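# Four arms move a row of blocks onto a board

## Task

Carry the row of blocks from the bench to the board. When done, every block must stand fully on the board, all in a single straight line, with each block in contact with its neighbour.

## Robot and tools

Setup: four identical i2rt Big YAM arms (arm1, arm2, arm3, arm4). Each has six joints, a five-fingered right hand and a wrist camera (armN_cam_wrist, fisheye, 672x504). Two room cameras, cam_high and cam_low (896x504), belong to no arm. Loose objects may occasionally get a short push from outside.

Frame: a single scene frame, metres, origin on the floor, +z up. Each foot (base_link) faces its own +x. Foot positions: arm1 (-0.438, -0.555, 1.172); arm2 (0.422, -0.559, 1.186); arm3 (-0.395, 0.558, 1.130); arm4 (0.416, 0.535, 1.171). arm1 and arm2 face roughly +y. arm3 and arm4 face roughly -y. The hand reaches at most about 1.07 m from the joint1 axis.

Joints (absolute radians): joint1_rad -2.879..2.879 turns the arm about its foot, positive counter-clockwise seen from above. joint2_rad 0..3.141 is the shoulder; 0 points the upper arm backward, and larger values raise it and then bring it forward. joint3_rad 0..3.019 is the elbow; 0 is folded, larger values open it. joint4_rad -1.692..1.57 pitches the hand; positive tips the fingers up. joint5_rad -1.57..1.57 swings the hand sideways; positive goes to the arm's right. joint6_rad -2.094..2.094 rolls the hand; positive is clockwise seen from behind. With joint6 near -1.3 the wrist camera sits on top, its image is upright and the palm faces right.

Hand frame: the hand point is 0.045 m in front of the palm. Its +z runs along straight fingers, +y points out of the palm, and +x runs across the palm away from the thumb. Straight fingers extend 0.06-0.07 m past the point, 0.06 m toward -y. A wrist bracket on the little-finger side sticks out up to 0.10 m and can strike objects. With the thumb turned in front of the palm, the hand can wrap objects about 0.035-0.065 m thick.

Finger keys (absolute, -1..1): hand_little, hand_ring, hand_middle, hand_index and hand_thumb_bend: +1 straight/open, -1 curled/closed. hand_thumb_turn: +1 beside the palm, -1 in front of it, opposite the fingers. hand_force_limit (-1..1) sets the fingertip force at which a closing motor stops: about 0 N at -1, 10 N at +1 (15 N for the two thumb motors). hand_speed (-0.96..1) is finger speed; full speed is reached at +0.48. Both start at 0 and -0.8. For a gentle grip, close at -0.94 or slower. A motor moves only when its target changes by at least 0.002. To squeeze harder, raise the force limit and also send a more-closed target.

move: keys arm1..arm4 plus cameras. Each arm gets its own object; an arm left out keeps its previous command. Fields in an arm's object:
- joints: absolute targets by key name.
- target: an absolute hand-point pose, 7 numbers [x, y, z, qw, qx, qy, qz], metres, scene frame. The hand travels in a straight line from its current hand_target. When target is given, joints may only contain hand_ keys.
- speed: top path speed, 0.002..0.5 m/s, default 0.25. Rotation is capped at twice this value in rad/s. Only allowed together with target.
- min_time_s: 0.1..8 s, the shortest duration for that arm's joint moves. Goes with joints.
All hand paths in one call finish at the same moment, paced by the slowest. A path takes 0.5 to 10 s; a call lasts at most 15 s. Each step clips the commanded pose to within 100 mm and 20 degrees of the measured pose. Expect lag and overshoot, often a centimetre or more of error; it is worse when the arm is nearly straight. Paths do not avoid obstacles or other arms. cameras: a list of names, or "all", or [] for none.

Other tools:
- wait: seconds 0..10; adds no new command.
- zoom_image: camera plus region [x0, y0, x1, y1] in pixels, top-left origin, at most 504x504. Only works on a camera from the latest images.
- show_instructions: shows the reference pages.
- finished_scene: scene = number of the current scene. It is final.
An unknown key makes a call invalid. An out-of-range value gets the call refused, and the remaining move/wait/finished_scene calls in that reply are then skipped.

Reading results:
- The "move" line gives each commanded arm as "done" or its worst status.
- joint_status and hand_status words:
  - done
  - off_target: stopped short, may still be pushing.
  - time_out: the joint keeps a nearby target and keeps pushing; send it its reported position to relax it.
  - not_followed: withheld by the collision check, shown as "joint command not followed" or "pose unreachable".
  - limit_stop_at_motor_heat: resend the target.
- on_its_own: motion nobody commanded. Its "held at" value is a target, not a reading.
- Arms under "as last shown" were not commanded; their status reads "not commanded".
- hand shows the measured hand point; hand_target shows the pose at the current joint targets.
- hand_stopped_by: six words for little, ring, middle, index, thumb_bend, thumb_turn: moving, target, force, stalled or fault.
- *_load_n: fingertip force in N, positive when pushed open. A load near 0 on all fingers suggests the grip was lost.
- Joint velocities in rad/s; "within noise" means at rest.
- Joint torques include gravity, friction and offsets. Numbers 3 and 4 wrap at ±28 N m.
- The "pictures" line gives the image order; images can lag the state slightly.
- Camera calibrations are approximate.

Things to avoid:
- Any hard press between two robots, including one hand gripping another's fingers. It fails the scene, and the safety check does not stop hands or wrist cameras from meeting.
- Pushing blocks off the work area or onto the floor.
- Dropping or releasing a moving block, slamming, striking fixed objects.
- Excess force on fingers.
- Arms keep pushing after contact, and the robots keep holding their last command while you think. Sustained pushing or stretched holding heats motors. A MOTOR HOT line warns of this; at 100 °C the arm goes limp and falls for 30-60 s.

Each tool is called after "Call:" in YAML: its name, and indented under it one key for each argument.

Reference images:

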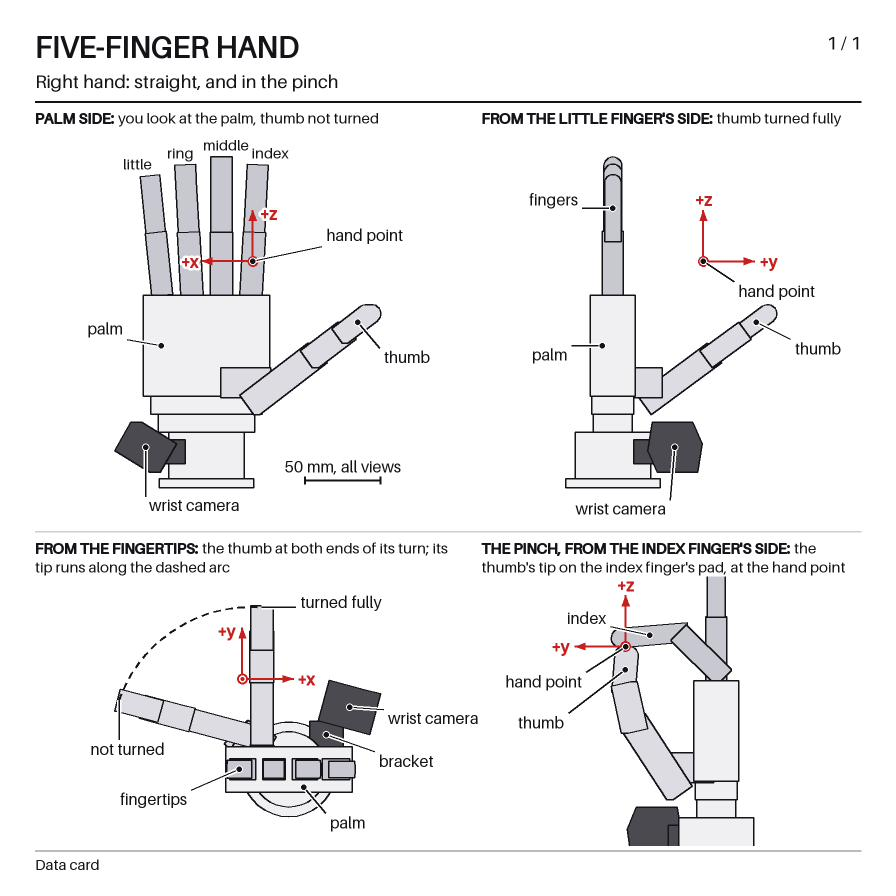

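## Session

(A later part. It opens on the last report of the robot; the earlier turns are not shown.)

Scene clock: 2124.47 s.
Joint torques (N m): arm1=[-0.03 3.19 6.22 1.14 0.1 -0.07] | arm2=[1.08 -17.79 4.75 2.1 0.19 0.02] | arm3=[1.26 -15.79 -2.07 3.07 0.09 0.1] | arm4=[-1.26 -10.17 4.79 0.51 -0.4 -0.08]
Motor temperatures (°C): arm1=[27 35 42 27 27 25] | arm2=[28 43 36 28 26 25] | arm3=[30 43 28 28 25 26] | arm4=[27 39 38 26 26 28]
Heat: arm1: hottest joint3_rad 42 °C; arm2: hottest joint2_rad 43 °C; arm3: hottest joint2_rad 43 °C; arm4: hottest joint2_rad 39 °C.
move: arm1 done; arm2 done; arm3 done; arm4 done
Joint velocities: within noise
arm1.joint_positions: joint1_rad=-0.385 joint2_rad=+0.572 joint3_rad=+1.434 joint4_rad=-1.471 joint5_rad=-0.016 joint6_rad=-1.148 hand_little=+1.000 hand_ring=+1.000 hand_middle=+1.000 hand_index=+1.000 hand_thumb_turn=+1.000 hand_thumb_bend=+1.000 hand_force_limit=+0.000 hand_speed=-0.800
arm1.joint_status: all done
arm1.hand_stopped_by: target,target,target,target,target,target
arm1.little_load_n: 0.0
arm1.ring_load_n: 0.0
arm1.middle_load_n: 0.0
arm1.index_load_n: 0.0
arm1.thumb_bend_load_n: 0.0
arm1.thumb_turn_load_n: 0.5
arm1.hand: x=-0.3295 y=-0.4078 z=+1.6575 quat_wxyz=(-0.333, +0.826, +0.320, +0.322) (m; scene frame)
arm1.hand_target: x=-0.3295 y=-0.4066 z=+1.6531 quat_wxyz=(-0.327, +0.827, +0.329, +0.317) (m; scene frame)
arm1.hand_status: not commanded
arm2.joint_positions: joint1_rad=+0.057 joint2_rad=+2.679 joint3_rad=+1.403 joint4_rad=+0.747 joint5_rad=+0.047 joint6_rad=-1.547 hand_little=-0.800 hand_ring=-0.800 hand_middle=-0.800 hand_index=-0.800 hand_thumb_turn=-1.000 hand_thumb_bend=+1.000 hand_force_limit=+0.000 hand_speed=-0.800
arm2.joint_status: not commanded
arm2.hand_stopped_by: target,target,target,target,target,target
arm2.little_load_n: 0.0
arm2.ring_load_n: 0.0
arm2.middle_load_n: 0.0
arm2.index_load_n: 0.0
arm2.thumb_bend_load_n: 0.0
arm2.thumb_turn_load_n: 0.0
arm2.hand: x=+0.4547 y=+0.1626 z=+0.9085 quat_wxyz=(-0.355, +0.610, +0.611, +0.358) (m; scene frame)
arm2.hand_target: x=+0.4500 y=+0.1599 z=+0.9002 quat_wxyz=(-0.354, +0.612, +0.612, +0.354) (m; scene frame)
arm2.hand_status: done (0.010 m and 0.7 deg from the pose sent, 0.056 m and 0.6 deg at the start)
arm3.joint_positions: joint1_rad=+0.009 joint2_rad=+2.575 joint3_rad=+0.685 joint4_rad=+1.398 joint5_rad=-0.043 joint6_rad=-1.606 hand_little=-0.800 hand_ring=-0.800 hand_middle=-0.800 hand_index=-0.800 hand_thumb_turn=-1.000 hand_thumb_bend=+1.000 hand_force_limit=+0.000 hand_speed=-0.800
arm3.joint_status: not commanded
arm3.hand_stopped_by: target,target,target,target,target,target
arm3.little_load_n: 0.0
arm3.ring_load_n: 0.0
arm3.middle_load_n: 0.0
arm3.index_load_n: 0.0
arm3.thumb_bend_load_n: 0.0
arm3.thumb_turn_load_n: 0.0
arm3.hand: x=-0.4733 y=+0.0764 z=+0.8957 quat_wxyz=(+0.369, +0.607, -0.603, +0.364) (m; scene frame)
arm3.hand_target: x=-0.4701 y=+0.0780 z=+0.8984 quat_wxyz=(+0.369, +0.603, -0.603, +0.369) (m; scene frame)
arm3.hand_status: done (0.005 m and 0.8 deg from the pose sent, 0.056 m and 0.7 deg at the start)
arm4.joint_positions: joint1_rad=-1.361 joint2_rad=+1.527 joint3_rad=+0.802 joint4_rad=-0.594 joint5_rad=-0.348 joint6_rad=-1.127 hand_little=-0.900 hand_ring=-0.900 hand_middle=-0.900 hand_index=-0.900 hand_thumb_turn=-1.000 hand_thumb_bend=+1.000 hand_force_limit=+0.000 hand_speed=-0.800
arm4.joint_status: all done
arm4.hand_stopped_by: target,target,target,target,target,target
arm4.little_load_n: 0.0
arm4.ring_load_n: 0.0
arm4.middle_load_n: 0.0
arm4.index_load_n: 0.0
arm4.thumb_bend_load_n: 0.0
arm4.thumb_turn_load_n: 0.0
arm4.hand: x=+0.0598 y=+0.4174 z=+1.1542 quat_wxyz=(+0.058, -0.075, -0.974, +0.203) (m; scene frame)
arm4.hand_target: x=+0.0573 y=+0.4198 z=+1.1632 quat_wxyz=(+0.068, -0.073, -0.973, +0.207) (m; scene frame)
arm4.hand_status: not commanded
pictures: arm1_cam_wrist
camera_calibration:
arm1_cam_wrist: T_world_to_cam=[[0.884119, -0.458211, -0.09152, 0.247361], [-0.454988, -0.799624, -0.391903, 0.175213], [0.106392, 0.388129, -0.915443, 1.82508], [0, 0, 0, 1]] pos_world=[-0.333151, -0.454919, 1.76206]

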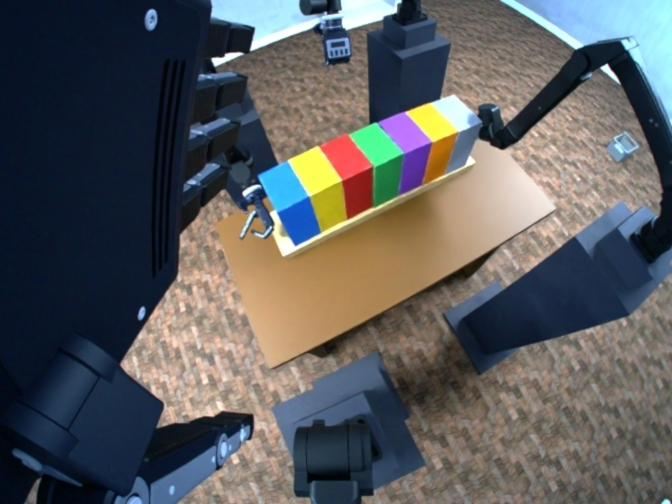

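Call:
move:
  arm2: {"target": [0.415, 0.160, 0.900, -0.3536, 0.6124, 0.6124, 0.3536], "speed": 0.03}
  arm3: {"target": [-0.440, 0.078, 0.8985, 0.3695, 0.6029, -0.6029, 0.3695], "speed": 0.03}
  cameras: ["arm1_cam_wrist", "cam_high"]

Call:
zoom_image:
  camera: "arm1_cam_wrist"
  region: [350, 70, 490, 190]

Call:
zoom_image:
  camera: "cam_high"
  region: [300, 230, 440, 350]

Scene clock: 2130.40 s.
Joint torques (N m): arm1=[0.09 3.25 6.2 1.14 0.11 -0.07] | arm2=[4.84 -17.79 5.12 1.76 0.15 0.02] | arm3=[3.08 -15.91 -1.68 3.15 -0.23 0.09] | arm4=[-1.38 -9.88 4.81 0.58 -0.4 -0.09]
Motor temperatures (°C): arm1=[27 35 41 27 27 25] | arm2=[28 43 36 28 26 25] | arm3=[30 43 28 28 25 26] | arm4=[27 38 38 26 26 28]
Heat: arm1: hottest joint3_rad 41 °C; arm2: hottest joint2_rad 43 °C; arm3: hottest joint2_rad 43 °C; arm4: hottest joint2_rad 38 °C.
move: arm2 off_target; arm3 off_target
Joint velocities: within noise
arm1, arm4: as last shown
arm1.thumb_turn_load_n: 0.0
arm2.joint_positions: joint1_rad=+0.071 joint2_rad=+2.679 joint3_rad=+1.403 joint4_rad=+0.747 joint5_rad=+0.100 joint6_rad=-1.518 hand_little=-0.800 hand_ring=-0.800 hand_middle=-0.800 hand_index=-0.800 hand_thumb_turn=-1.000 hand_thumb_bend=+1.000 hand_force_limit=+0.000 hand_speed=-0.800
arm2.joint_status: not commanded
arm2.hand_stopped_by: target,target,target,target,target,target
arm2.little_load_n: 0.0
arm2.ring_load_n: 0.0
arm2.middle_load_n: 0.0
arm2.index_load_n: 0.0
arm2.thumb_bend_load_n: 0.0
arm2.thumb_turn_load_n: 0.0
arm2.hand: x=+0.4539 y=+0.1594 z=+0.9089 quat_wxyz=(-0.347, +0.624, +0.596, +0.368) (m; scene frame)
arm2.hand_target: x=+0.4157 y=+0.1586 z=+0.9005 quat_wxyz=(-0.354, +0.612, +0.612, +0.354) (m; scene frame)
arm2.hand_status: off_target (0.040 m and 2.9 deg from the pose sent, 0.041 m and 0.7 deg at the start)
arm3.joint_positions: joint1_rad=+0.073 joint2_rad=+2.575 joint3_rad=+0.682 joint4_rad=+1.398 joint5_rad=+0.047 joint6_rad=-1.563 hand_little=-0.800 hand_ring=-0.800 hand_middle=-0.800 hand_index=-0.800 hand_thumb_turn=-1.000 hand_thumb_bend=+1.000 hand_force_limit=+0.000 hand_speed=-0.800
arm3.joint_status: not commanded
arm3.hand_stopped_by: target,target,target,target,target,target
arm3.little_load_n: 0.0
arm3.ring_load_n: 0.0
arm3.middle_load_n: 0.0
arm3.index_load_n: 0.0
arm3.thumb_bend_load_n: 0.0
arm3.thumb_turn_load_n: 0.5
arm3.hand: x=-0.4587 y=+0.0794 z=+0.8957 quat_wxyz=(+0.376, +0.597, -0.613, +0.355) (m; scene frame)
arm3.hand_target: x=-0.4404 y=+0.0782 z=+0.8983 quat_wxyz=(+0.369, +0.603, -0.603, +0.369) (m; scene frame)
arm3.hand_status: off_target (0.019 m and 2.2 deg from the pose sent, 0.033 m and 0.8 deg at the start)
pictures: arm1_cam_wrist, cam_high
camera_calibration:
arm1_cam_wrist: T_world_to_cam=[[0.884119, -0.458211, -0.09152, 0.247361], [-0.454988, -0.799624, -0.391903, 0.175213], [0.106392, 0.388129, -0.915443, 1.82508], [0, 0, 0, 1]] pos_world=[-0.333151, -0.454919, 1.76206]

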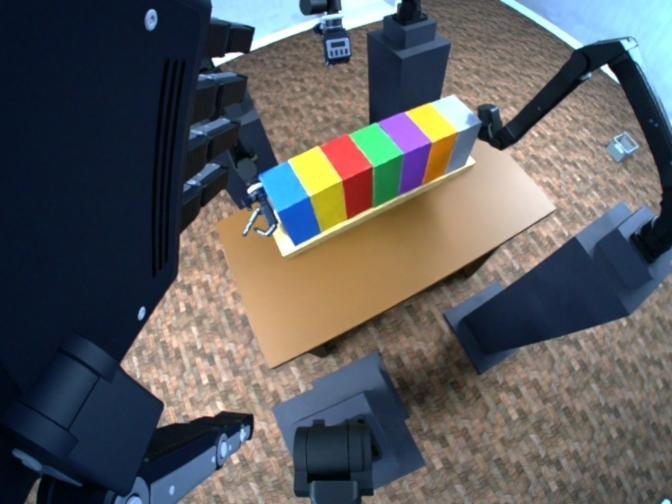

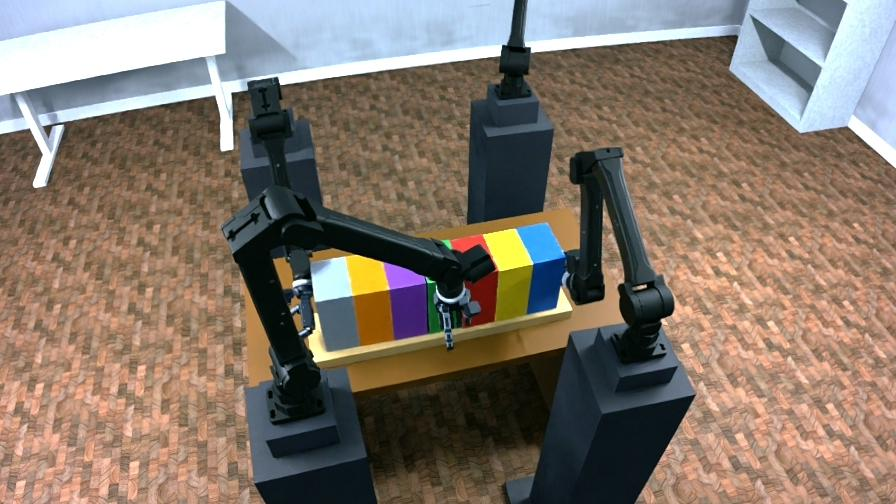

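Scaled by 3.600 from the camera's 672x504 image, which has a finer 960x720 frame.

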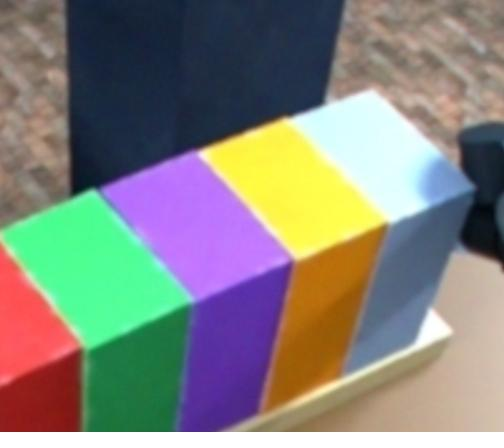

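Scaled by 3.600 from the camera's 896x504 image, which has a finer 1280x720 frame.

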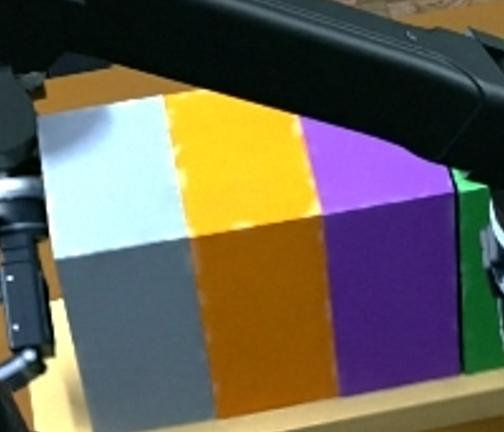

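Call:
move:
  arm2: {"target": [0.392, 0.160, 0.900, -0.3536, 0.6124, 0.6124, 0.3536], "speed": 0.03}
  arm3: {"target": [-0.420, 0.078, 0.8985, 0.3695, 0.6029, -0.6029, 0.3695], "speed": 0.03}
  cameras: ["arm1_cam_wrist", "cam_high"]

Call:
zoom_image:
  camera: "arm1_cam_wrist"
  region: [350, 70, 490, 190]

Call:
zoom_image:
  camera: "cam_high"
  region: [300, 230, 440, 350]

Scene clock: 2138.73 s.
Joint torques (N m): arm1=[-0.32 3.6 6.11 1.16 0.11 -0.08] | arm2=[7.53 -17.79 5.39 1.62 0.17 0.04] | arm3=[5.19 -15.33 -1.21 2.74 -0.51 0.04] | arm4=[-1.44 -9.88 4.85 0.53 -0.39 -0.1]
Motor temperatures (°C): arm1=[27 34 41 27 27 25] | arm2=[28 43 36 28 26 25] | arm3=[30 43 28 28 25 26] | arm4=[27 37 37 26 26 28]
Heat: arm1: hottest joint3_rad 41 °C; arm2: hottest joint2_rad 43 °C; arm3: hottest joint2_rad 43 °C; arm4: hottest joint2_rad 37 °C.
move: arm2 off_target; arm3 off_target
Joint velocities: within noise
arm1, arm4: as last shown
arm1.ring_load_n: -0.5
arm2.joint_positions: joint1_rad=+0.075 joint2_rad=+2.679 joint3_rad=+1.403 joint4_rad=+0.744 joint5_rad=+0.133 joint6_rad=-1.500 hand_little=-0.800 hand_ring=-0.800 hand_middle=-0.800 hand_index=-0.800 hand_thumb_turn=-1.000 hand_thumb_bend=+1.000 hand_force_limit=+0.000 hand_speed=-0.800
arm2.joint_status: not commanded
arm2.hand_stopped_by: target,target,target,target,target,target
arm2.little_load_n: 0.0
arm2.ring_load_n: 0.0
arm2.middle_load_n: 0.0
arm2.index_load_n: 0.0
arm2.thumb_bend_load_n: 0.0
arm2.thumb_turn_load_n: 0.5
arm2.hand: x=+0.4564 y=+0.1567 z=+0.9087 quat_wxyz=(-0.340, +0.633, +0.587, +0.373) (m; scene frame)
arm2.hand_target: x=+0.3939 y=+0.1567 z=+0.9008 quat_wxyz=(-0.354, +0.612, +0.613, +0.354) (m; scene frame)
arm2.hand_status: off_target (0.065 m and 4.7 deg from the pose sent, 0.063 m and 2.9 deg at the start)
arm3.joint_positions: joint1_rad=+0.098 joint2_rad=+2.575 joint3_rad=+0.675 joint4_rad=+1.398 joint5_rad=+0.110 joint6_rad=-1.534 hand_little=-0.800 hand_ring=-0.800 hand_middle=-0.800 hand_index=-0.800 hand_thumb_turn=-1.000 hand_thumb_bend=+1.000 hand_force_limit=+0.000 hand_speed=-0.800
arm3.joint_status: not commanded
arm3.hand_stopped_by: target,target,target,target,target,target
arm3.little_load_n: 0.0
arm3.ring_load_n: 0.0
arm3.middle_load_n: 0.0
arm3.index_load_n: 0.0
arm3.thumb_bend_load_n: 0.0
arm3.thumb_turn_load_n: 0.5
arm3.hand: x=-0.4582 y=+0.0862 z=+0.8957 quat_wxyz=(+0.384, +0.585, -0.626, +0.344) (m; scene frame)
arm3.hand_target: x=-0.4211 y=+0.0794 z=+0.8982 quat_wxyz=(+0.369, +0.603, -0.603, +0.369) (m; scene frame)
arm3.hand_status: off_target (0.039 m and 4.7 deg from the pose sent, 0.039 m and 2.2 deg at the start)
pictures: arm1_cam_wrist, cam_high
camera_calibration:
arm1_cam_wrist: T_world_to_cam=[[0.884119, -0.458211, -0.09152, 0.247361], [-0.454988, -0.799624, -0.391903, 0.175213], [0.106392, 0.388129, -0.915443, 1.82508], [0, 0, 0, 1]] pos_world=[-0.333151, -0.454919, 1.76206]

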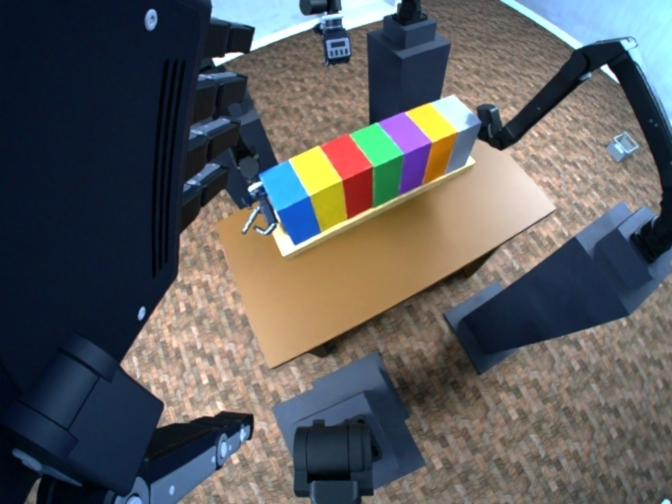

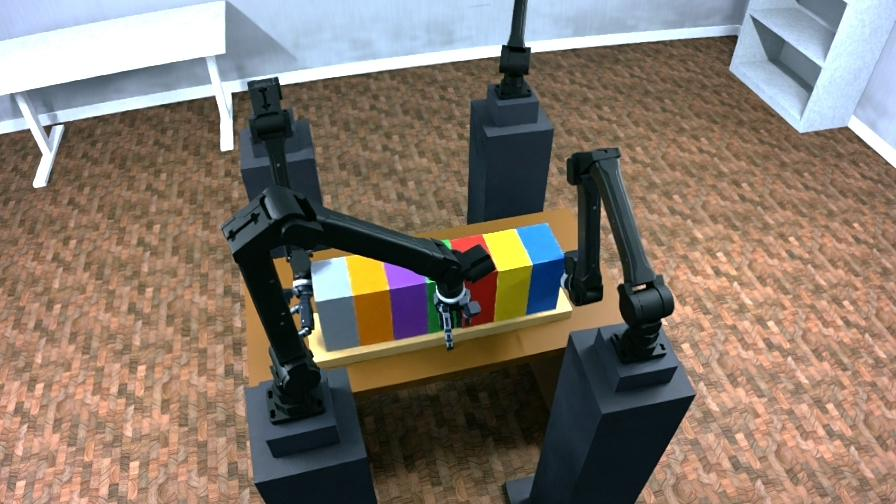

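Scaled by 3.600 from the camera's 672x504 image, which has a finer 960x720 frame.

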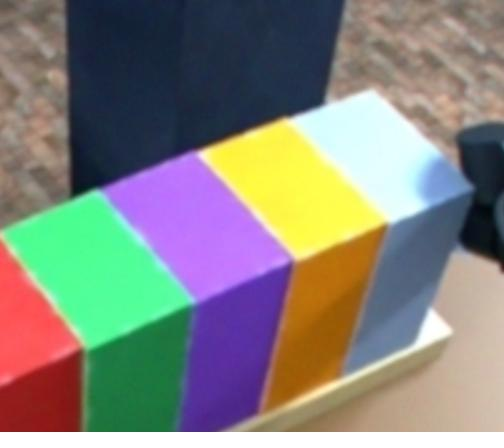

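Scaled by 3.600 from the camera's 896x504 image, which has a finer 1280x720 frame.

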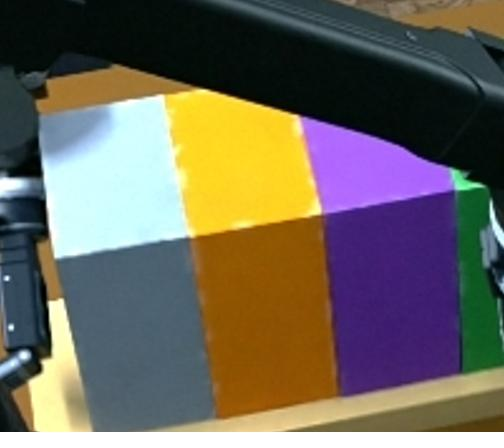

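Call:
move:
  arm2: {"target": [0.375, 0.160, 0.900, -0.3536, 0.6124, 0.6124, 0.3536], "speed": 0.03}
  arm3: {"target": [-0.405, 0.078, 0.8985, 0.3695, 0.6029, -0.6029, 0.3695], "speed": 0.03}
  cameras: ["cam_high"]

Call:
zoom_image:
  camera: "cam_high"
  region: [300, 230, 440, 350]

Call:
zoom_image:
  camera: "cam_high"
  region: [430, 220, 580, 340]

Scene clock: 2146.93 s.
Joint torques (N m): arm1=[-0.15 3.43 6.28 1.16 0.11 -0.07] | arm2=[9.64 -17.79 5.57 1.48 0.2 0.05] | arm3=[7.88 -16.56 -1.06 2.73 -0.91 0.12] | arm4=[-1.38 -10.11 4.81 0.53 -0.4 -0.09]
Motor temperatures (°C): arm1=[27 34 40 27 27 25] | arm2=[28 43 36 28 26 25] | arm3=[30 43 28 28 25 26] | arm4=[27 37 37 26 26 28]
Heat: arm1: hottest joint3_rad 40 °C; arm2: hottest joint2_rad 43 °C; arm3: hottest joint2_rad 43 °C; arm4: hottest joint2_rad 37 °C.
move: arm2 off_target; arm3 off_target
Joint velocities: within noise
arm1, arm4: as last shown
arm1.ring_load_n: 0.0
arm2.joint_positions: joint1_rad=+0.078 joint2_rad=+2.679 joint3_rad=+1.403 joint4_rad=+0.742 joint5_rad=+0.156 joint6_rad=-1.485 hand_little=-0.800 hand_ring=-0.800 hand_middle=-0.800 hand_index=-0.800 hand_thumb_turn=-1.000 hand_thumb_bend=+1.000 hand_force_limit=+0.000 hand_speed=-0.800
arm2.joint_status: not commanded
arm2.hand_stopped_by: target,target,target,target,target,target
arm2.little_load_n: 0.0
arm2.ring_load_n: 0.0
arm2.middle_load_n: 0.0
arm2.index_load_n: 0.0
arm2.thumb_bend_load_n: 0.0
arm2.thumb_turn_load_n: 0.0
arm2.hand: x=+0.4584 y=+0.1547 z=+0.9085 quat_wxyz=(-0.336, +0.640, +0.578, +0.377) (m; scene frame)
arm2.hand_target: x=+0.3782 y=+0.1548 z=+0.9009 quat_wxyz=(-0.354, +0.612, +0.613, +0.354) (m; scene frame)
arm2.hand_status: off_target (0.084 m and 6.1 deg from the pose sent, 0.082 m and 4.7 deg at the start)
arm3.joint_positions: joint1_rad=+0.114 joint2_rad=+2.575 joint3_rad=+0.672 joint4_rad=+1.398 joint5_rad=+0.158 joint6_rad=-1.512 hand_little=-0.800 hand_ring=-0.800 hand_middle=-0.800 hand_index=-0.800 hand_thumb_turn=-1.000 hand_thumb_bend=+1.000 hand_force_limit=+0.000 hand_speed=-0.800
arm3.joint_status: not commanded
arm3.hand_stopped_by: target,target,target,target,target,target
arm3.little_load_n: 0.0
arm3.ring_load_n: 0.0
arm3.middle_load_n: 0.0
arm3.index_load_n: 0.0
arm3.thumb_bend_load_n: 0.0
arm3.thumb_turn_load_n: 0.0
arm3.hand: x=-0.4590 y=+0.0904 z=+0.8961 quat_wxyz=(+0.391, +0.575, -0.636, +0.336) (m; scene frame)
arm3.hand_target: x=-0.4074 y=+0.0809 z=+0.8983 quat_wxyz=(+0.369, +0.603, -0.603, +0.369) (m; scene frame)
arm3.hand_status: off_target (0.055 m and 6.8 deg from the pose sent, 0.054 m and 4.7 deg at the start)
arm4.middle_load_n: 0.5
pictures: cam_high

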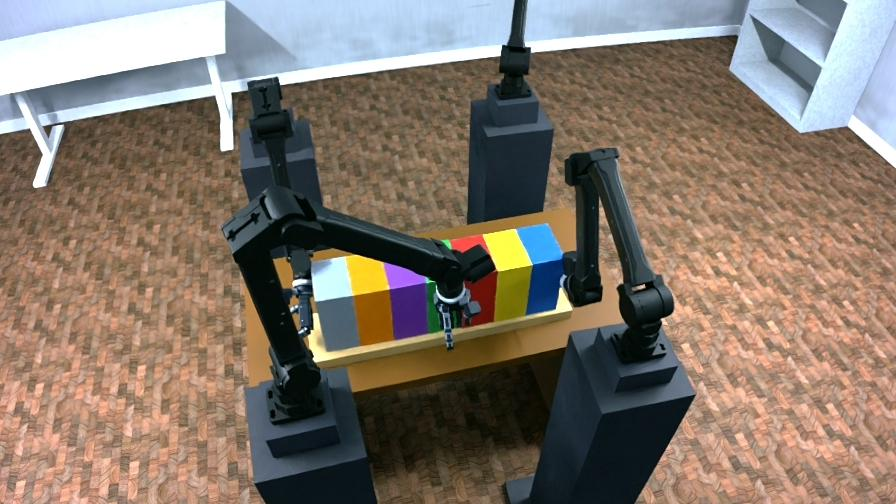

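Scaled by 3.600 from the camera's 896x504 image, which has a finer 1280x720 frame.

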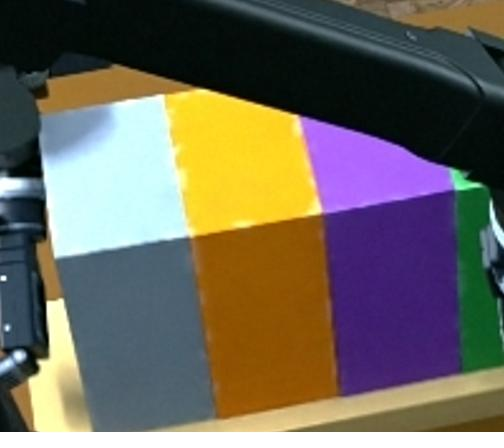

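Scaled by 3.360 from the camera's 896x504 image, which has a finer 1280x720 frame.

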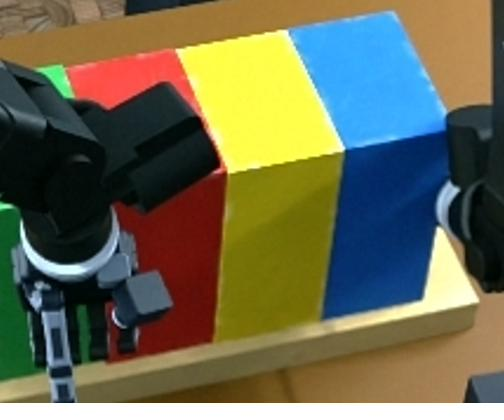

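Call:
move:
  arm2: {"target": [0.448, 0.1575, 0.905, -0.3536, 0.6124, 0.6124, 0.3536], "speed": 0.02}
  arm3: {"target": [-0.452, 0.083, 0.8965, 0.3695, 0.6029, -0.6029, 0.3695], "speed": 0.02}
  cameras: ["cam_high"]

Call:
zoom_image:
  camera: "cam_high"
  region: [250, 200, 650, 400]

Scene clock: 2178.37 s.
Joint torques (N m): arm1=[-0.26 3.14 6.19 1.14 0.11 -0.08] | arm2=[0.73 -18.9 3.43 2.37 -0.1 -0.13] | arm3=[0.5 -14.68 -1.44 3.21 -0.24 -0.08] | arm4=[-1.32 -9.99 4.82 0.51 -0.41 -0.09]
Motor temperatures (°C): arm1=[27 32 39 27 27 25] | arm2=[29 43 37 28 26 25] | arm3=[30 42 28 28 26 26] | arm4=[27 36 37 26 26 28]
Heat: arm1: hottest joint3_rad 39 °C; arm2: hottest joint2_rad 43 °C; arm3: hottest joint2_rad 42 °C; arm4: hottest joint3_rad 37 °C.
move: arm2 done; arm3 done
Joint velocities: within noise
arm1, arm4: as last shown
arm1.little_load_n: -0.5
arm2.joint_positions: joint1_rad=+0.064 joint2_rad=+2.679 joint3_rad=+1.403 joint4_rad=+0.742 joint5_rad=+0.057 joint6_rad=-1.529 hand_little=-0.800 hand_ring=-0.800 hand_middle=-0.800 hand_index=-0.800 hand_thumb_turn=-1.000 hand_thumb_bend=+1.000 hand_force_limit=+0.000 hand_speed=-0.800
arm2.joint_status: not commanded
arm2.hand_stopped_by: target,target,target,target,target,target
arm2.little_load_n: 0.5
arm2.ring_load_n: 0.0
arm2.middle_load_n: 0.0
arm2.index_load_n: 0.0
arm2.thumb_bend_load_n: 0.0
arm2.thumb_turn_load_n: 0.0
arm2.hand: x=+0.4508 y=+0.1610 z=+0.9070 quat_wxyz=(-0.355, +0.616, +0.607, +0.356) (m; scene frame)
arm2.hand_target: x=+0.4481 y=+0.1576 z=+0.9050 quat_wxyz=(-0.354, +0.612, +0.612, +0.354) (m; scene frame)
arm2.hand_status: done (0.005 m and 0.8 deg from the pose sent, 0.011 m and 6.1 deg at the start)
arm3.joint_positions: joint1_rad=+0.074 joint2_rad=+2.575 joint3_rad=+0.668 joint4_rad=+1.411 joint5_rad=+0.018 joint6_rad=-1.558 hand_little=-0.800 hand_ring=-0.800 hand_middle=-0.800 hand_index=-0.800 hand_thumb_turn=-1.000 hand_thumb_bend=+1.000 hand_force_limit=+0.000 hand_speed=-0.800
arm3.joint_status: not commanded
arm3.hand_stopped_by: target,target,target,target,target,target
arm3.little_load_n: 0.0
arm3.ring_load_n: 0.0
arm3.middle_load_n: 0.0
arm3.index_load_n: 0.0
arm3.thumb_bend_load_n: 0.0
arm3.thumb_turn_load_n: 0.0
arm3.hand: x=-0.4526 y=+0.0832 z=+0.8961 quat_wxyz=(+0.366, +0.602, -0.609, +0.365) (m; scene frame)
arm3.hand_target: x=-0.4520 y=+0.0830 z=+0.8965 quat_wxyz=(+0.369, +0.603, -0.603, +0.369) (m; scene frame)
arm3.hand_status: done (0.001 m and 1.0 deg from the pose sent, 0.010 m and 6.7 deg at the start)
arm4.middle_load_n: 0.0
pictures: cam_high

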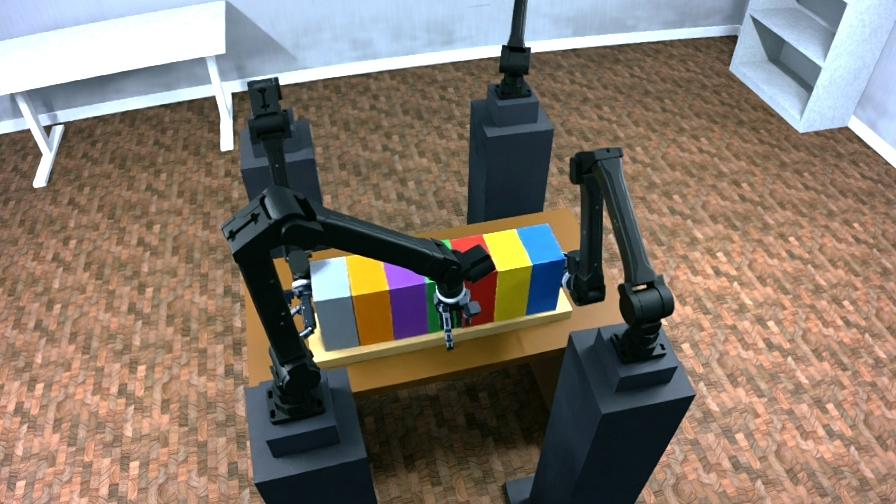

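Scaled by 1.260 from the camera's 896x504 image, which has a finer 1280x720 frame.

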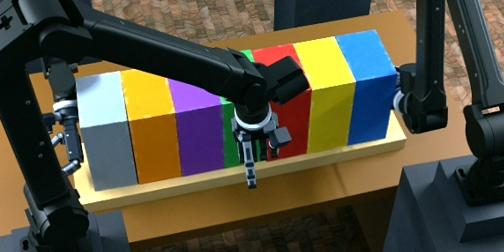

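Call:
move:
  arm2: {"target": [0.475, 0.1575, 0.905, -0.3536, 0.6124, 0.6124, 0.3536], "speed": 0.03}
  arm3: {"target": [-0.478, 0.083, 0.8965, 0.3695, 0.6029, -0.6029, 0.3695], "speed": 0.03}
  arm4: {"joints": {"joint2_rad": 1.0, "joint1_rad": -1.1}, "min_time_s": 3}

Call:
move:
  arm2: {"target": [0.53, 0.1575, 0.92, -0.3536, 0.6124, 0.6124, 0.3536], "speed": 0.06}
  arm3: {"target": [-0.53, 0.083, 0.91, 0.3695, 0.6029, -0.6029, 0.3695], "speed": 0.06}
  cameras: ["cam_high", "cam_low", "arm1_cam_wrist"]

Call:
zoom_image:
  camera: "cam_high"
  region: [290, 210, 590, 370]

Call:
zoom_image:
  camera: "arm1_cam_wrist"
  region: [350, 70, 490, 190]

Call:
zoom_image:
  camera: "arm1_cam_wrist"
  region: [230, 90, 370, 210]

Scene clock: 2197.20 s.
Joint torques (N m): arm1=[-0.09 3.19 6.24 1.14 0.12 -0.08] | arm2=[-0.03 -18.9 3.17 2.54 0.02 -0.12] | arm3=[0.26 -15.33 -0.96 3.02 -0.11 -0.19] | arm4=[0.09 -5.25 6.67 1.25 -0.32 -0.11]
Motor temperatures (°C): arm1=[27 32 38 27 27 25] | arm2=[29 43 36 28 26 25] | arm3=[30 42 28 28 26 26] | arm4=[27 36 37 26 26 28]
Heat: arm1: hottest joint3_rad 38 °C; arm2: hottest joint2_rad 43 °C; arm3: hottest joint2_rad 42 °C; arm4: hottest joint3_rad 37 °C.
move: arm2 done; arm3 done; arm4 done
Joint velocities: within noise
arm1: as last shown
arm1.little_load_n: 0.0
arm2.joint_positions: joint1_rad=+0.026 joint2_rad=+2.679 joint3_rad=+1.403 joint4_rad=+0.742 joint5_rad=+0.013 joint6_rad=-1.553 hand_little=-0.800 hand_ring=-0.800 hand_middle=-0.800 hand_index=-0.800 hand_thumb_turn=-1.000 hand_thumb_bend=+1.000 hand_force_limit=+0.000 hand_speed=-0.800
arm2.joint_status: not commanded
arm2.hand_stopped_by: target,target,target,target,target,target
arm2.little_load_n: 0.0
arm2.ring_load_n: 0.0
arm2.middle_load_n: 0.5
arm2.index_load_n: 0.0
arm2.thumb_bend_load_n: 0.0
arm2.thumb_turn_load_n: 0.5
arm2.hand: x=+0.4702 y=+0.1625 z=+0.9068 quat_wxyz=(-0.357, +0.612, +0.611, +0.353) (m; scene frame)
arm2.hand_target: x=+0.4750 y=+0.1576 z=+0.9050 quat_wxyz=(-0.354, +0.612, +0.612, +0.354) (m; scene frame)
arm2.hand_status: done (0.007 m and 0.4 deg from the pose sent, 0.025 m and 0.8 deg at the start)
arm3.joint_positions: joint1_rad=-0.001 joint2_rad=+2.575 joint3_rad=+0.668 joint4_rad=+1.417 joint5_rad=-0.059 joint6_rad=-1.593 hand_little=-0.800 hand_ring=-0.800 hand_middle=-0.800 hand_index=-0.800 hand_thumb_turn=-1.000 hand_thumb_bend=+1.000 hand_force_limit=+0.000 hand_speed=-0.800
arm3.joint_status: not commanded
arm3.hand_stopped_by: target,target,target,target,target,target
arm3.little_load_n: 0.0
arm3.ring_load_n: 0.0
arm3.middle_load_n: 0.0
arm3.index_load_n: 0.0
arm3.thumb_bend_load_n: 0.0
arm3.thumb_turn_load_n: 0.5
arm3.hand: x=-0.4742 y=+0.0823 z=+0.8972 quat_wxyz=(+0.365, +0.602, -0.606, +0.370) (m; scene frame)
arm3.hand_target: x=-0.4780 y=+0.0830 z=+0.8965 quat_wxyz=(+0.369, +0.603, -0.603, +0.369) (m; scene frame)
arm3.hand_status: done (0.004 m and 0.7 deg from the pose sent, 0.025 m and 1.0 deg at the start)
arm4.joint_positions: joint1_rad=-1.109 joint2_rad=+1.017 joint3_rad=+0.802 joint4_rad=-0.594 joint5_rad=-0.348 joint6_rad=-1.127 hand_little=-0.900 hand_ring=-0.900 hand_middle=-0.900 hand_index=-0.900 hand_thumb_turn=-1.000 hand_thumb_bend=+1.000 hand_force_limit=+0.000 hand_speed=-0.800
arm4.joint_status: all done
arm4.hand_stopped_by: target,target,target,target,target,target
arm4.little_load_n: 0.0
arm4.ring_load_n: 0.0
arm4.middle_load_n: 0.0
arm4.index_load_n: 0.0
arm4.thumb_bend_load_n: 0.0
arm4.thumb_turn_load_n: 0.0
arm4.hand: x=+0.0767 y=+0.3191 z=+1.3449 quat_wxyz=(+0.253, +0.089, -0.912, +0.309) (m; scene frame)
arm4.hand_target: x=+0.0806 y=+0.3171 z=+1.3498 quat_wxyz=(+0.256, +0.098, -0.910, +0.312) (m; scene frame)
arm4.hand_status: not commanded
pictures: none

Scene clock: 2198.80 s.
Joint torques (N m): arm1=[0.38 3.25 6.16 1.24 0.12 -0.07] | arm2=[-0.09 -19.66 3.3 1.83 -0.05 -0.13] | arm3=[-0.09 -16.44 -1.78 1.74 -0.2 -0.12] | arm4=[0.09 -5.3 6.67 1.29 -0.32 -0.12]
Motor temperatures (°C): arm1=[27 32 38 27 27 25] | arm2=[29 43 36 28 26 25] | arm3=[30 42 28 28 26 26] | arm4=[27 36 37 26 26 28]
Heat: arm1: hottest joint3_rad 38 °C; arm2: hottest joint2_rad 43 °C; arm3: hottest joint2_rad 42 °C; arm4: hottest joint3_rad 37 °C.
move: arm2 done; arm3 done
Joint velocities: within noise
arm1, arm4: as last shown
arm2.joint_positions: joint1_rad=-0.072 joint2_rad=+2.653 joint3_rad=+1.384 joint4_rad=+0.739 joint5_rad=-0.071 joint6_rad=-1.603 hand_little=-0.800 hand_ring=-0.800 hand_middle=-0.800 hand_index=-0.800 hand_thumb_turn=-1.000 hand_thumb_bend=+1.000 hand_force_limit=+0.000 hand_speed=-0.800
arm2.joint_status: not commanded
arm2.hand_stopped_by: target,target,target,target,target,target
arm2.little_load_n: 0.0
arm2.ring_load_n: 0.0
arm2.middle_load_n: 0.0
arm2.index_load_n: 0.0
arm2.thumb_bend_load_n: 0.0
arm2.thumb_turn_load_n: 0.5
arm2.hand: x=+0.5261 y=+0.1611 z=+0.9186 quat_wxyz=(-0.358, +0.611, +0.610, +0.355) (m; scene frame)
arm2.hand_target: x=+0.5299 y=+0.1575 z=+0.9200 quat_wxyz=(-0.354, +0.612, +0.612, +0.354) (m; scene frame)
arm2.hand_status: done (0.006 m and 0.7 deg from the pose sent, 0.062 m and 0.4 deg at the start)
arm3.joint_positions: joint1_rad=-0.163 joint2_rad=+2.542 joint3_rad=+0.668 joint4_rad=+1.387 joint5_rad=-0.201 joint6_rad=-1.669 hand_little=-0.800 hand_ring=-0.800 hand_middle=-0.800 hand_index=-0.800 hand_thumb_turn=-1.000 hand_thumb_bend=+1.000 hand_force_limit=+0.000 hand_speed=-0.800
arm3.joint_status: not commanded
arm3.hand_stopped_by: target,target,target,target,target,target
arm3.little_load_n: 0.0
arm3.ring_load_n: 0.0
arm3.middle_load_n: 0.0
arm3.index_load_n: 0.0
arm3.thumb_bend_load_n: 0.0
arm3.thumb_turn_load_n: 0.0
arm3.hand: x=-0.5270 y=+0.0816 z=+0.9070 quat_wxyz=(+0.369, +0.600, -0.604, +0.373) (m; scene frame)
arm3.hand_target: x=-0.5300 y=+0.0829 z=+0.9100 quat_wxyz=(+0.370, +0.603, -0.603, +0.370) (m; scene frame)
arm3.hand_status: done (0.004 m and 0.6 deg from the pose sent, 0.057 m and 0.7 deg at the start)
arm4.middle_load_n: 0.5
pictures: arm1_cam_wrist, cam_high, cam_low
camera_calibration:
arm1_cam_wrist: T_world_to_cam=[[0.884119, -0.458211, -0.09152, 0.247361], [-0.454988, -0.799624, -0.391903, 0.175213], [0.106392, 0.388129, -0.915443, 1.82508], [0, 0, 0, 1]] pos_world=[-0.333151, -0.454919, 1.76206]

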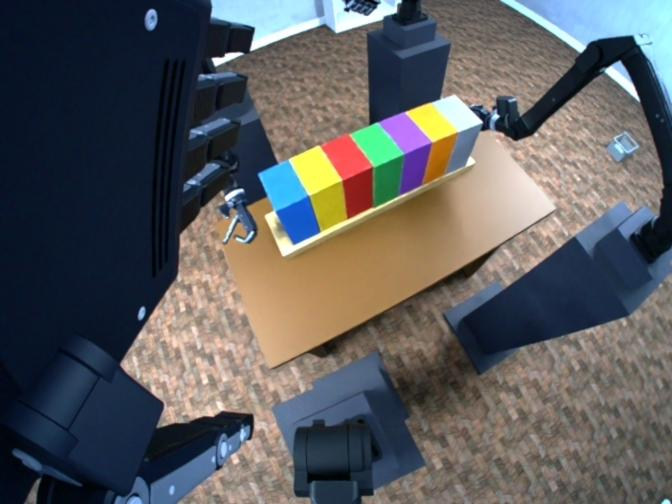

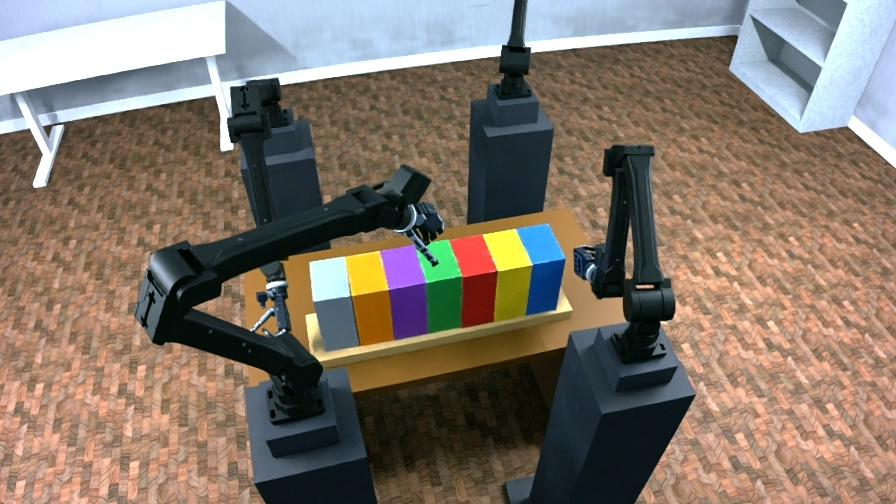

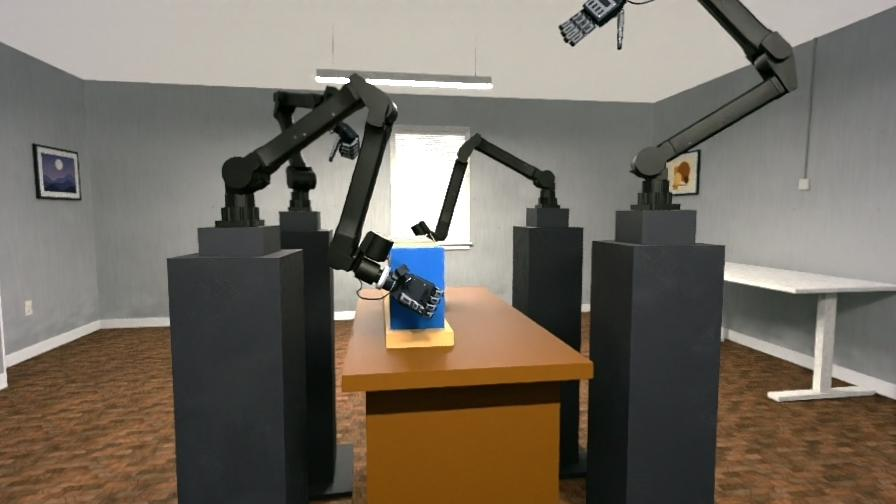

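Scaled by 1.680 from the camera's 896x504 image, which has a finer 1280x720 frame.

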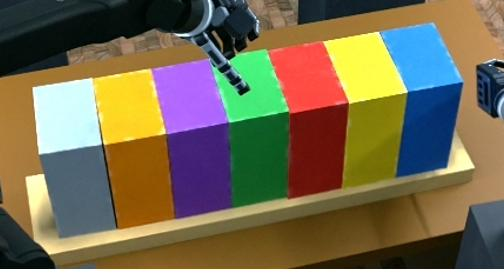

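Scaled by 3.600 from the camera's 672x504 image, which has a finer 960x720 frame.

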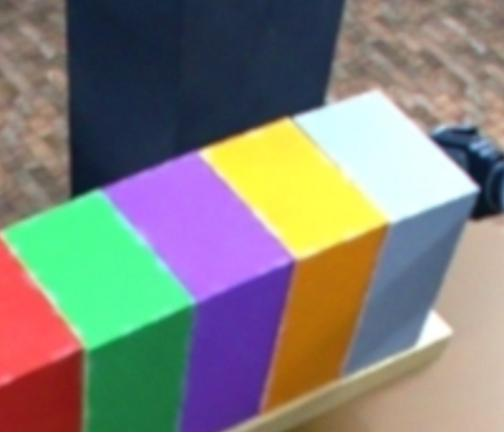

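Scaled by 3.600 from the camera's 672x504 image, which has a finer 960x720 frame.

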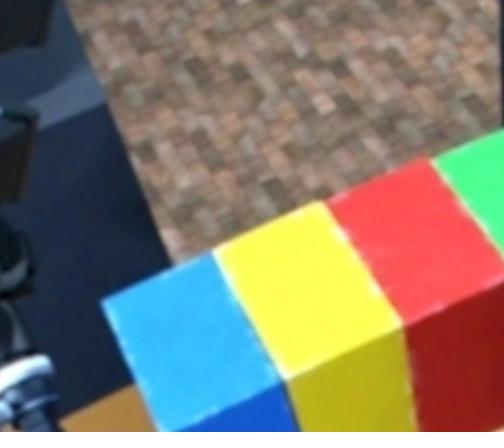

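Call:
zoom_image:
  camera: "cam_high"
  region: [300, 240, 400, 360]

Call:
zoom_image:
  camera: "cam_high"
  region: [370, 230, 470, 350]

Call:
zoom_image:
  camera: "cam_high"
  region: [480, 215, 580, 335]

Call:
zoom_image:
  camera: "arm1_cam_wrist"
  region: [410, 80, 490, 180]

Scaled by 4.200 from the camera's 896x504 image, which has a finer 1280x720 frame.

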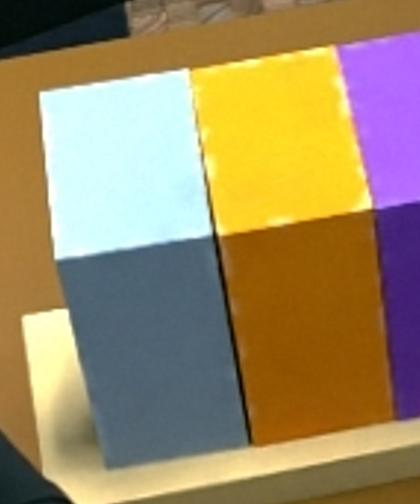

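Scaled by 4.200 from the camera's 896x504 image, which has a finer 1280x720 frame.

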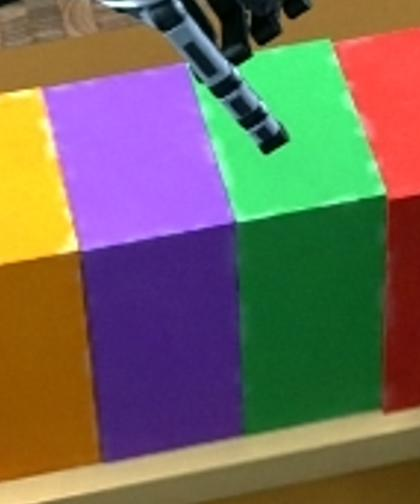

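Scaled by 4.200 from the camera's 896x504 image, which has a finer 1280x720 frame.

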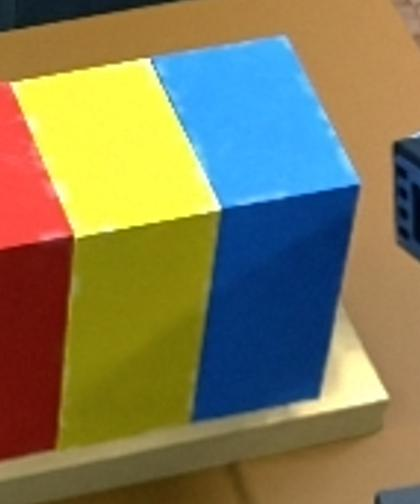

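Scaled by 5.040 from the camera's 672x504 image, which has a finer 960x720 frame.

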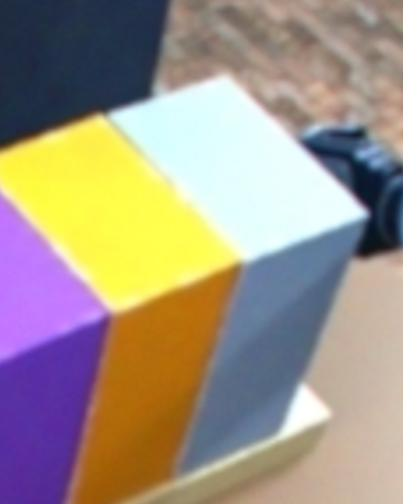

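Call:
move:
  arm2: {"target": [0.475, 0.16, 0.895, -0.3536, 0.6124, 0.6124, 0.3536], "speed": 0.06}

Call:
move:
  arm2: {"target": [0.450, 0.16, 0.895, -0.3536, 0.6124, 0.6124, 0.3536], "speed": 0.02}
  cameras: ["cam_high"]

Call:
zoom_image:
  camera: "cam_high"
  region: [300, 240, 400, 360]

Scene clock: 2216.00 s.
Joint torques (N m): arm1=[-0.03 3.31 6.12 1.21 0.1 -0.08] | arm2=[1.08 -16.73 6.53 2.77 0.18 0.02] | arm3=[-1.32 -16.26 -1.61 1.8 -0.18 -0.11] | arm4=[0.03 -5.48 6.69 1.24 -0.32 -0.11]
Motor temperatures (°C): arm1=[27 31 38 27 27 25] | arm2=[28 41 36 28 26 25] | arm3=[30 42 28 28 26 26] | arm4=[27 35 38 26 26 28]
Heat: arm1: hottest joint3_rad 38 °C; arm2: hottest joint2_rad 41 °C; arm3: hottest joint2_rad 42 °C; arm4: hottest joint3_rad 38 °C.
move: arm2 off_target
Joint velocities: within noise
arm1, arm3, arm4: as last shown
arm2.joint_positions: joint1_rad=+0.012 joint2_rad=+2.682 joint3_rad=+1.384 joint4_rad=+0.739 joint5_rad=+0.008 joint6_rad=-1.570 hand_little=-0.800 hand_ring=-0.800 hand_middle=-0.800 hand_index=-0.800 hand_thumb_turn=-1.000 hand_thumb_bend=+1.000 hand_force_limit=+0.000 hand_speed=-0.800
arm2.joint_status: not commanded
arm2.hand_stopped_by: target,target,target,target,target,target
arm2.little_load_n: 0.0
arm2.ring_load_n: 0.0
arm2.middle_load_n: 0.0
arm2.index_load_n: 0.0
arm2.thumb_bend_load_n: 0.0
arm2.thumb_turn_load_n: 0.0
arm2.hand: x=+0.4799 y=+0.1507 z=+0.8985 quat_wxyz=(-0.345, +0.615, +0.617, +0.349) (m; scene frame)
arm2.hand_target: x=+0.4750 y=+0.1595 z=+0.8954 quat_wxyz=(-0.354, +0.612, +0.612, +0.353) (m; scene frame)
arm2.hand_status: off_target (0.011 m and 1.2 deg from the pose sent, 0.056 m and 0.7 deg at the start)
arm4.little_load_n: 0.5
arm4.middle_load_n: 0.0
pictures: none

Scene clock: 2217.73 s.
Joint torques (N m): arm1=[0.03 3.37 6.13 1.14 0.11 -0.09] | arm2=[1.14 -16.91 6.46 2.62 0.2 0.03] | arm3=[-0.26 -17.03 -1.81 1.91 -0.13 -0.15] | arm4=[0.15 -5.36 6.71 1.31 -0.32 -0.11]
Motor temperatures (°C): arm1=[27 31 38 27 27 25] | arm2=[28 41 36 28 26 25] | arm3=[30 42 28 28 26 26] | arm4=[27 35 38 26 26 28]
Heat: arm1: hottest joint3_rad 38 °C; arm2: hottest joint2_rad 41 °C; arm3: hottest joint2_rad 42 °C; arm4: hottest joint3_rad 38 °C.
move: arm2 off_target
Joint velocities: within noise
arm1.joint_positions: joint1_rad=-0.385 joint2_rad=+0.572 joint3_rad=+1.434 joint4_rad=-1.471 joint5_rad=-0.016 joint6_rad=-1.148 hand_little=+1.000 hand_ring=+1.000 hand_middle=+1.000 hand_index=+1.000 hand_thumb_turn=+1.000 hand_thumb_bend=+1.000 hand_force_limit=+0.000 hand_speed=-0.800
arm1.joint_status: not commanded
arm1.hand_stopped_by: target,target,target,target,target,target
arm1.little_load_n: 0.0
arm1.ring_load_n: 0.0
arm1.middle_load_n: 0.0
arm1.index_load_n: 0.0
arm1.thumb_bend_load_n: 0.0
arm1.thumb_turn_load_n: 0.0
arm1.hand: x=-0.3295 y=-0.4078 z=+1.6575 quat_wxyz=(-0.333, +0.826, +0.320, +0.322) (m; scene frame)
arm1.hand_target: x=-0.3295 y=-0.4066 z=+1.6531 quat_wxyz=(-0.327, +0.827, +0.329, +0.317) (m; scene frame)
arm1.hand_status: not commanded
arm2.joint_positions: joint1_rad=+0.055 joint2_rad=+2.682 joint3_rad=+1.388 joint4_rad=+0.739 joint5_rad=+0.046 joint6_rad=-1.547 hand_little=-0.800 hand_ring=-0.800 hand_middle=-0.800 hand_index=-0.800 hand_thumb_turn=-1.000 hand_thumb_bend=+1.000 hand_force_limit=+0.000 hand_speed=-0.800
arm2.joint_status: not commanded
arm2.hand_stopped_by: target,target,target,target,target,target
arm2.little_load_n: 0.0
arm2.ring_load_n: 0.0
arm2.middle_load_n: 0.0
arm2.index_load_n: 0.0
arm2.thumb_bend_load_n: 0.0
arm2.thumb_turn_load_n: 0.0
arm2.hand: x=+0.4562 y=+0.1522 z=+0.8999 quat_wxyz=(-0.346, +0.615, +0.616, +0.351) (m; scene frame)
arm2.hand_target: x=+0.4500 y=+0.1596 z=+0.8954 quat_wxyz=(-0.354, +0.612, +0.612, +0.353) (m; scene frame)
arm2.hand_status: off_target (0.011 m and 1.0 deg from the pose sent, 0.031 m and 1.2 deg at the start)
arm3, arm4: as last shown
arm4.little_load_n: 0.0
pictures: cam_high

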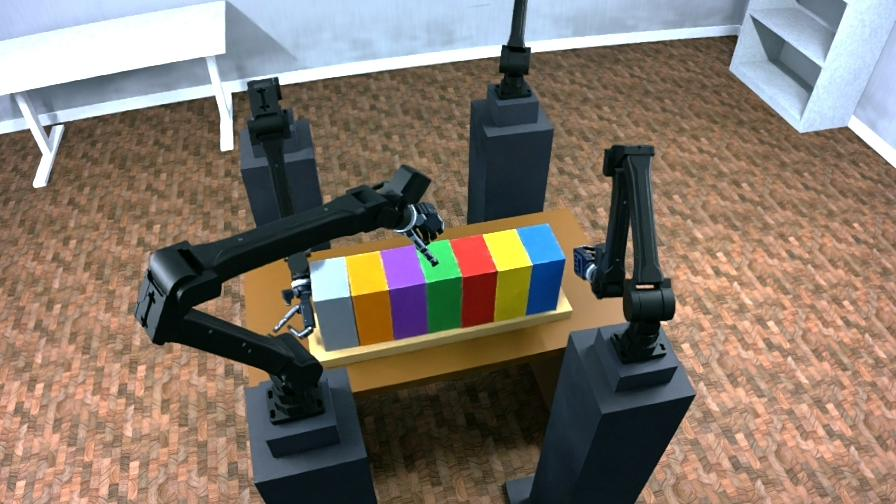

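Scaled by 4.200 from the camera's 896x504 image, which has a finer 1280x720 frame.

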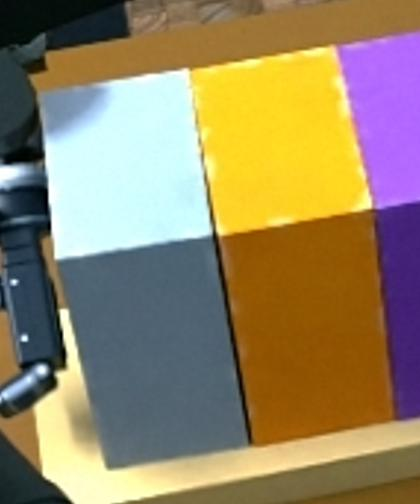

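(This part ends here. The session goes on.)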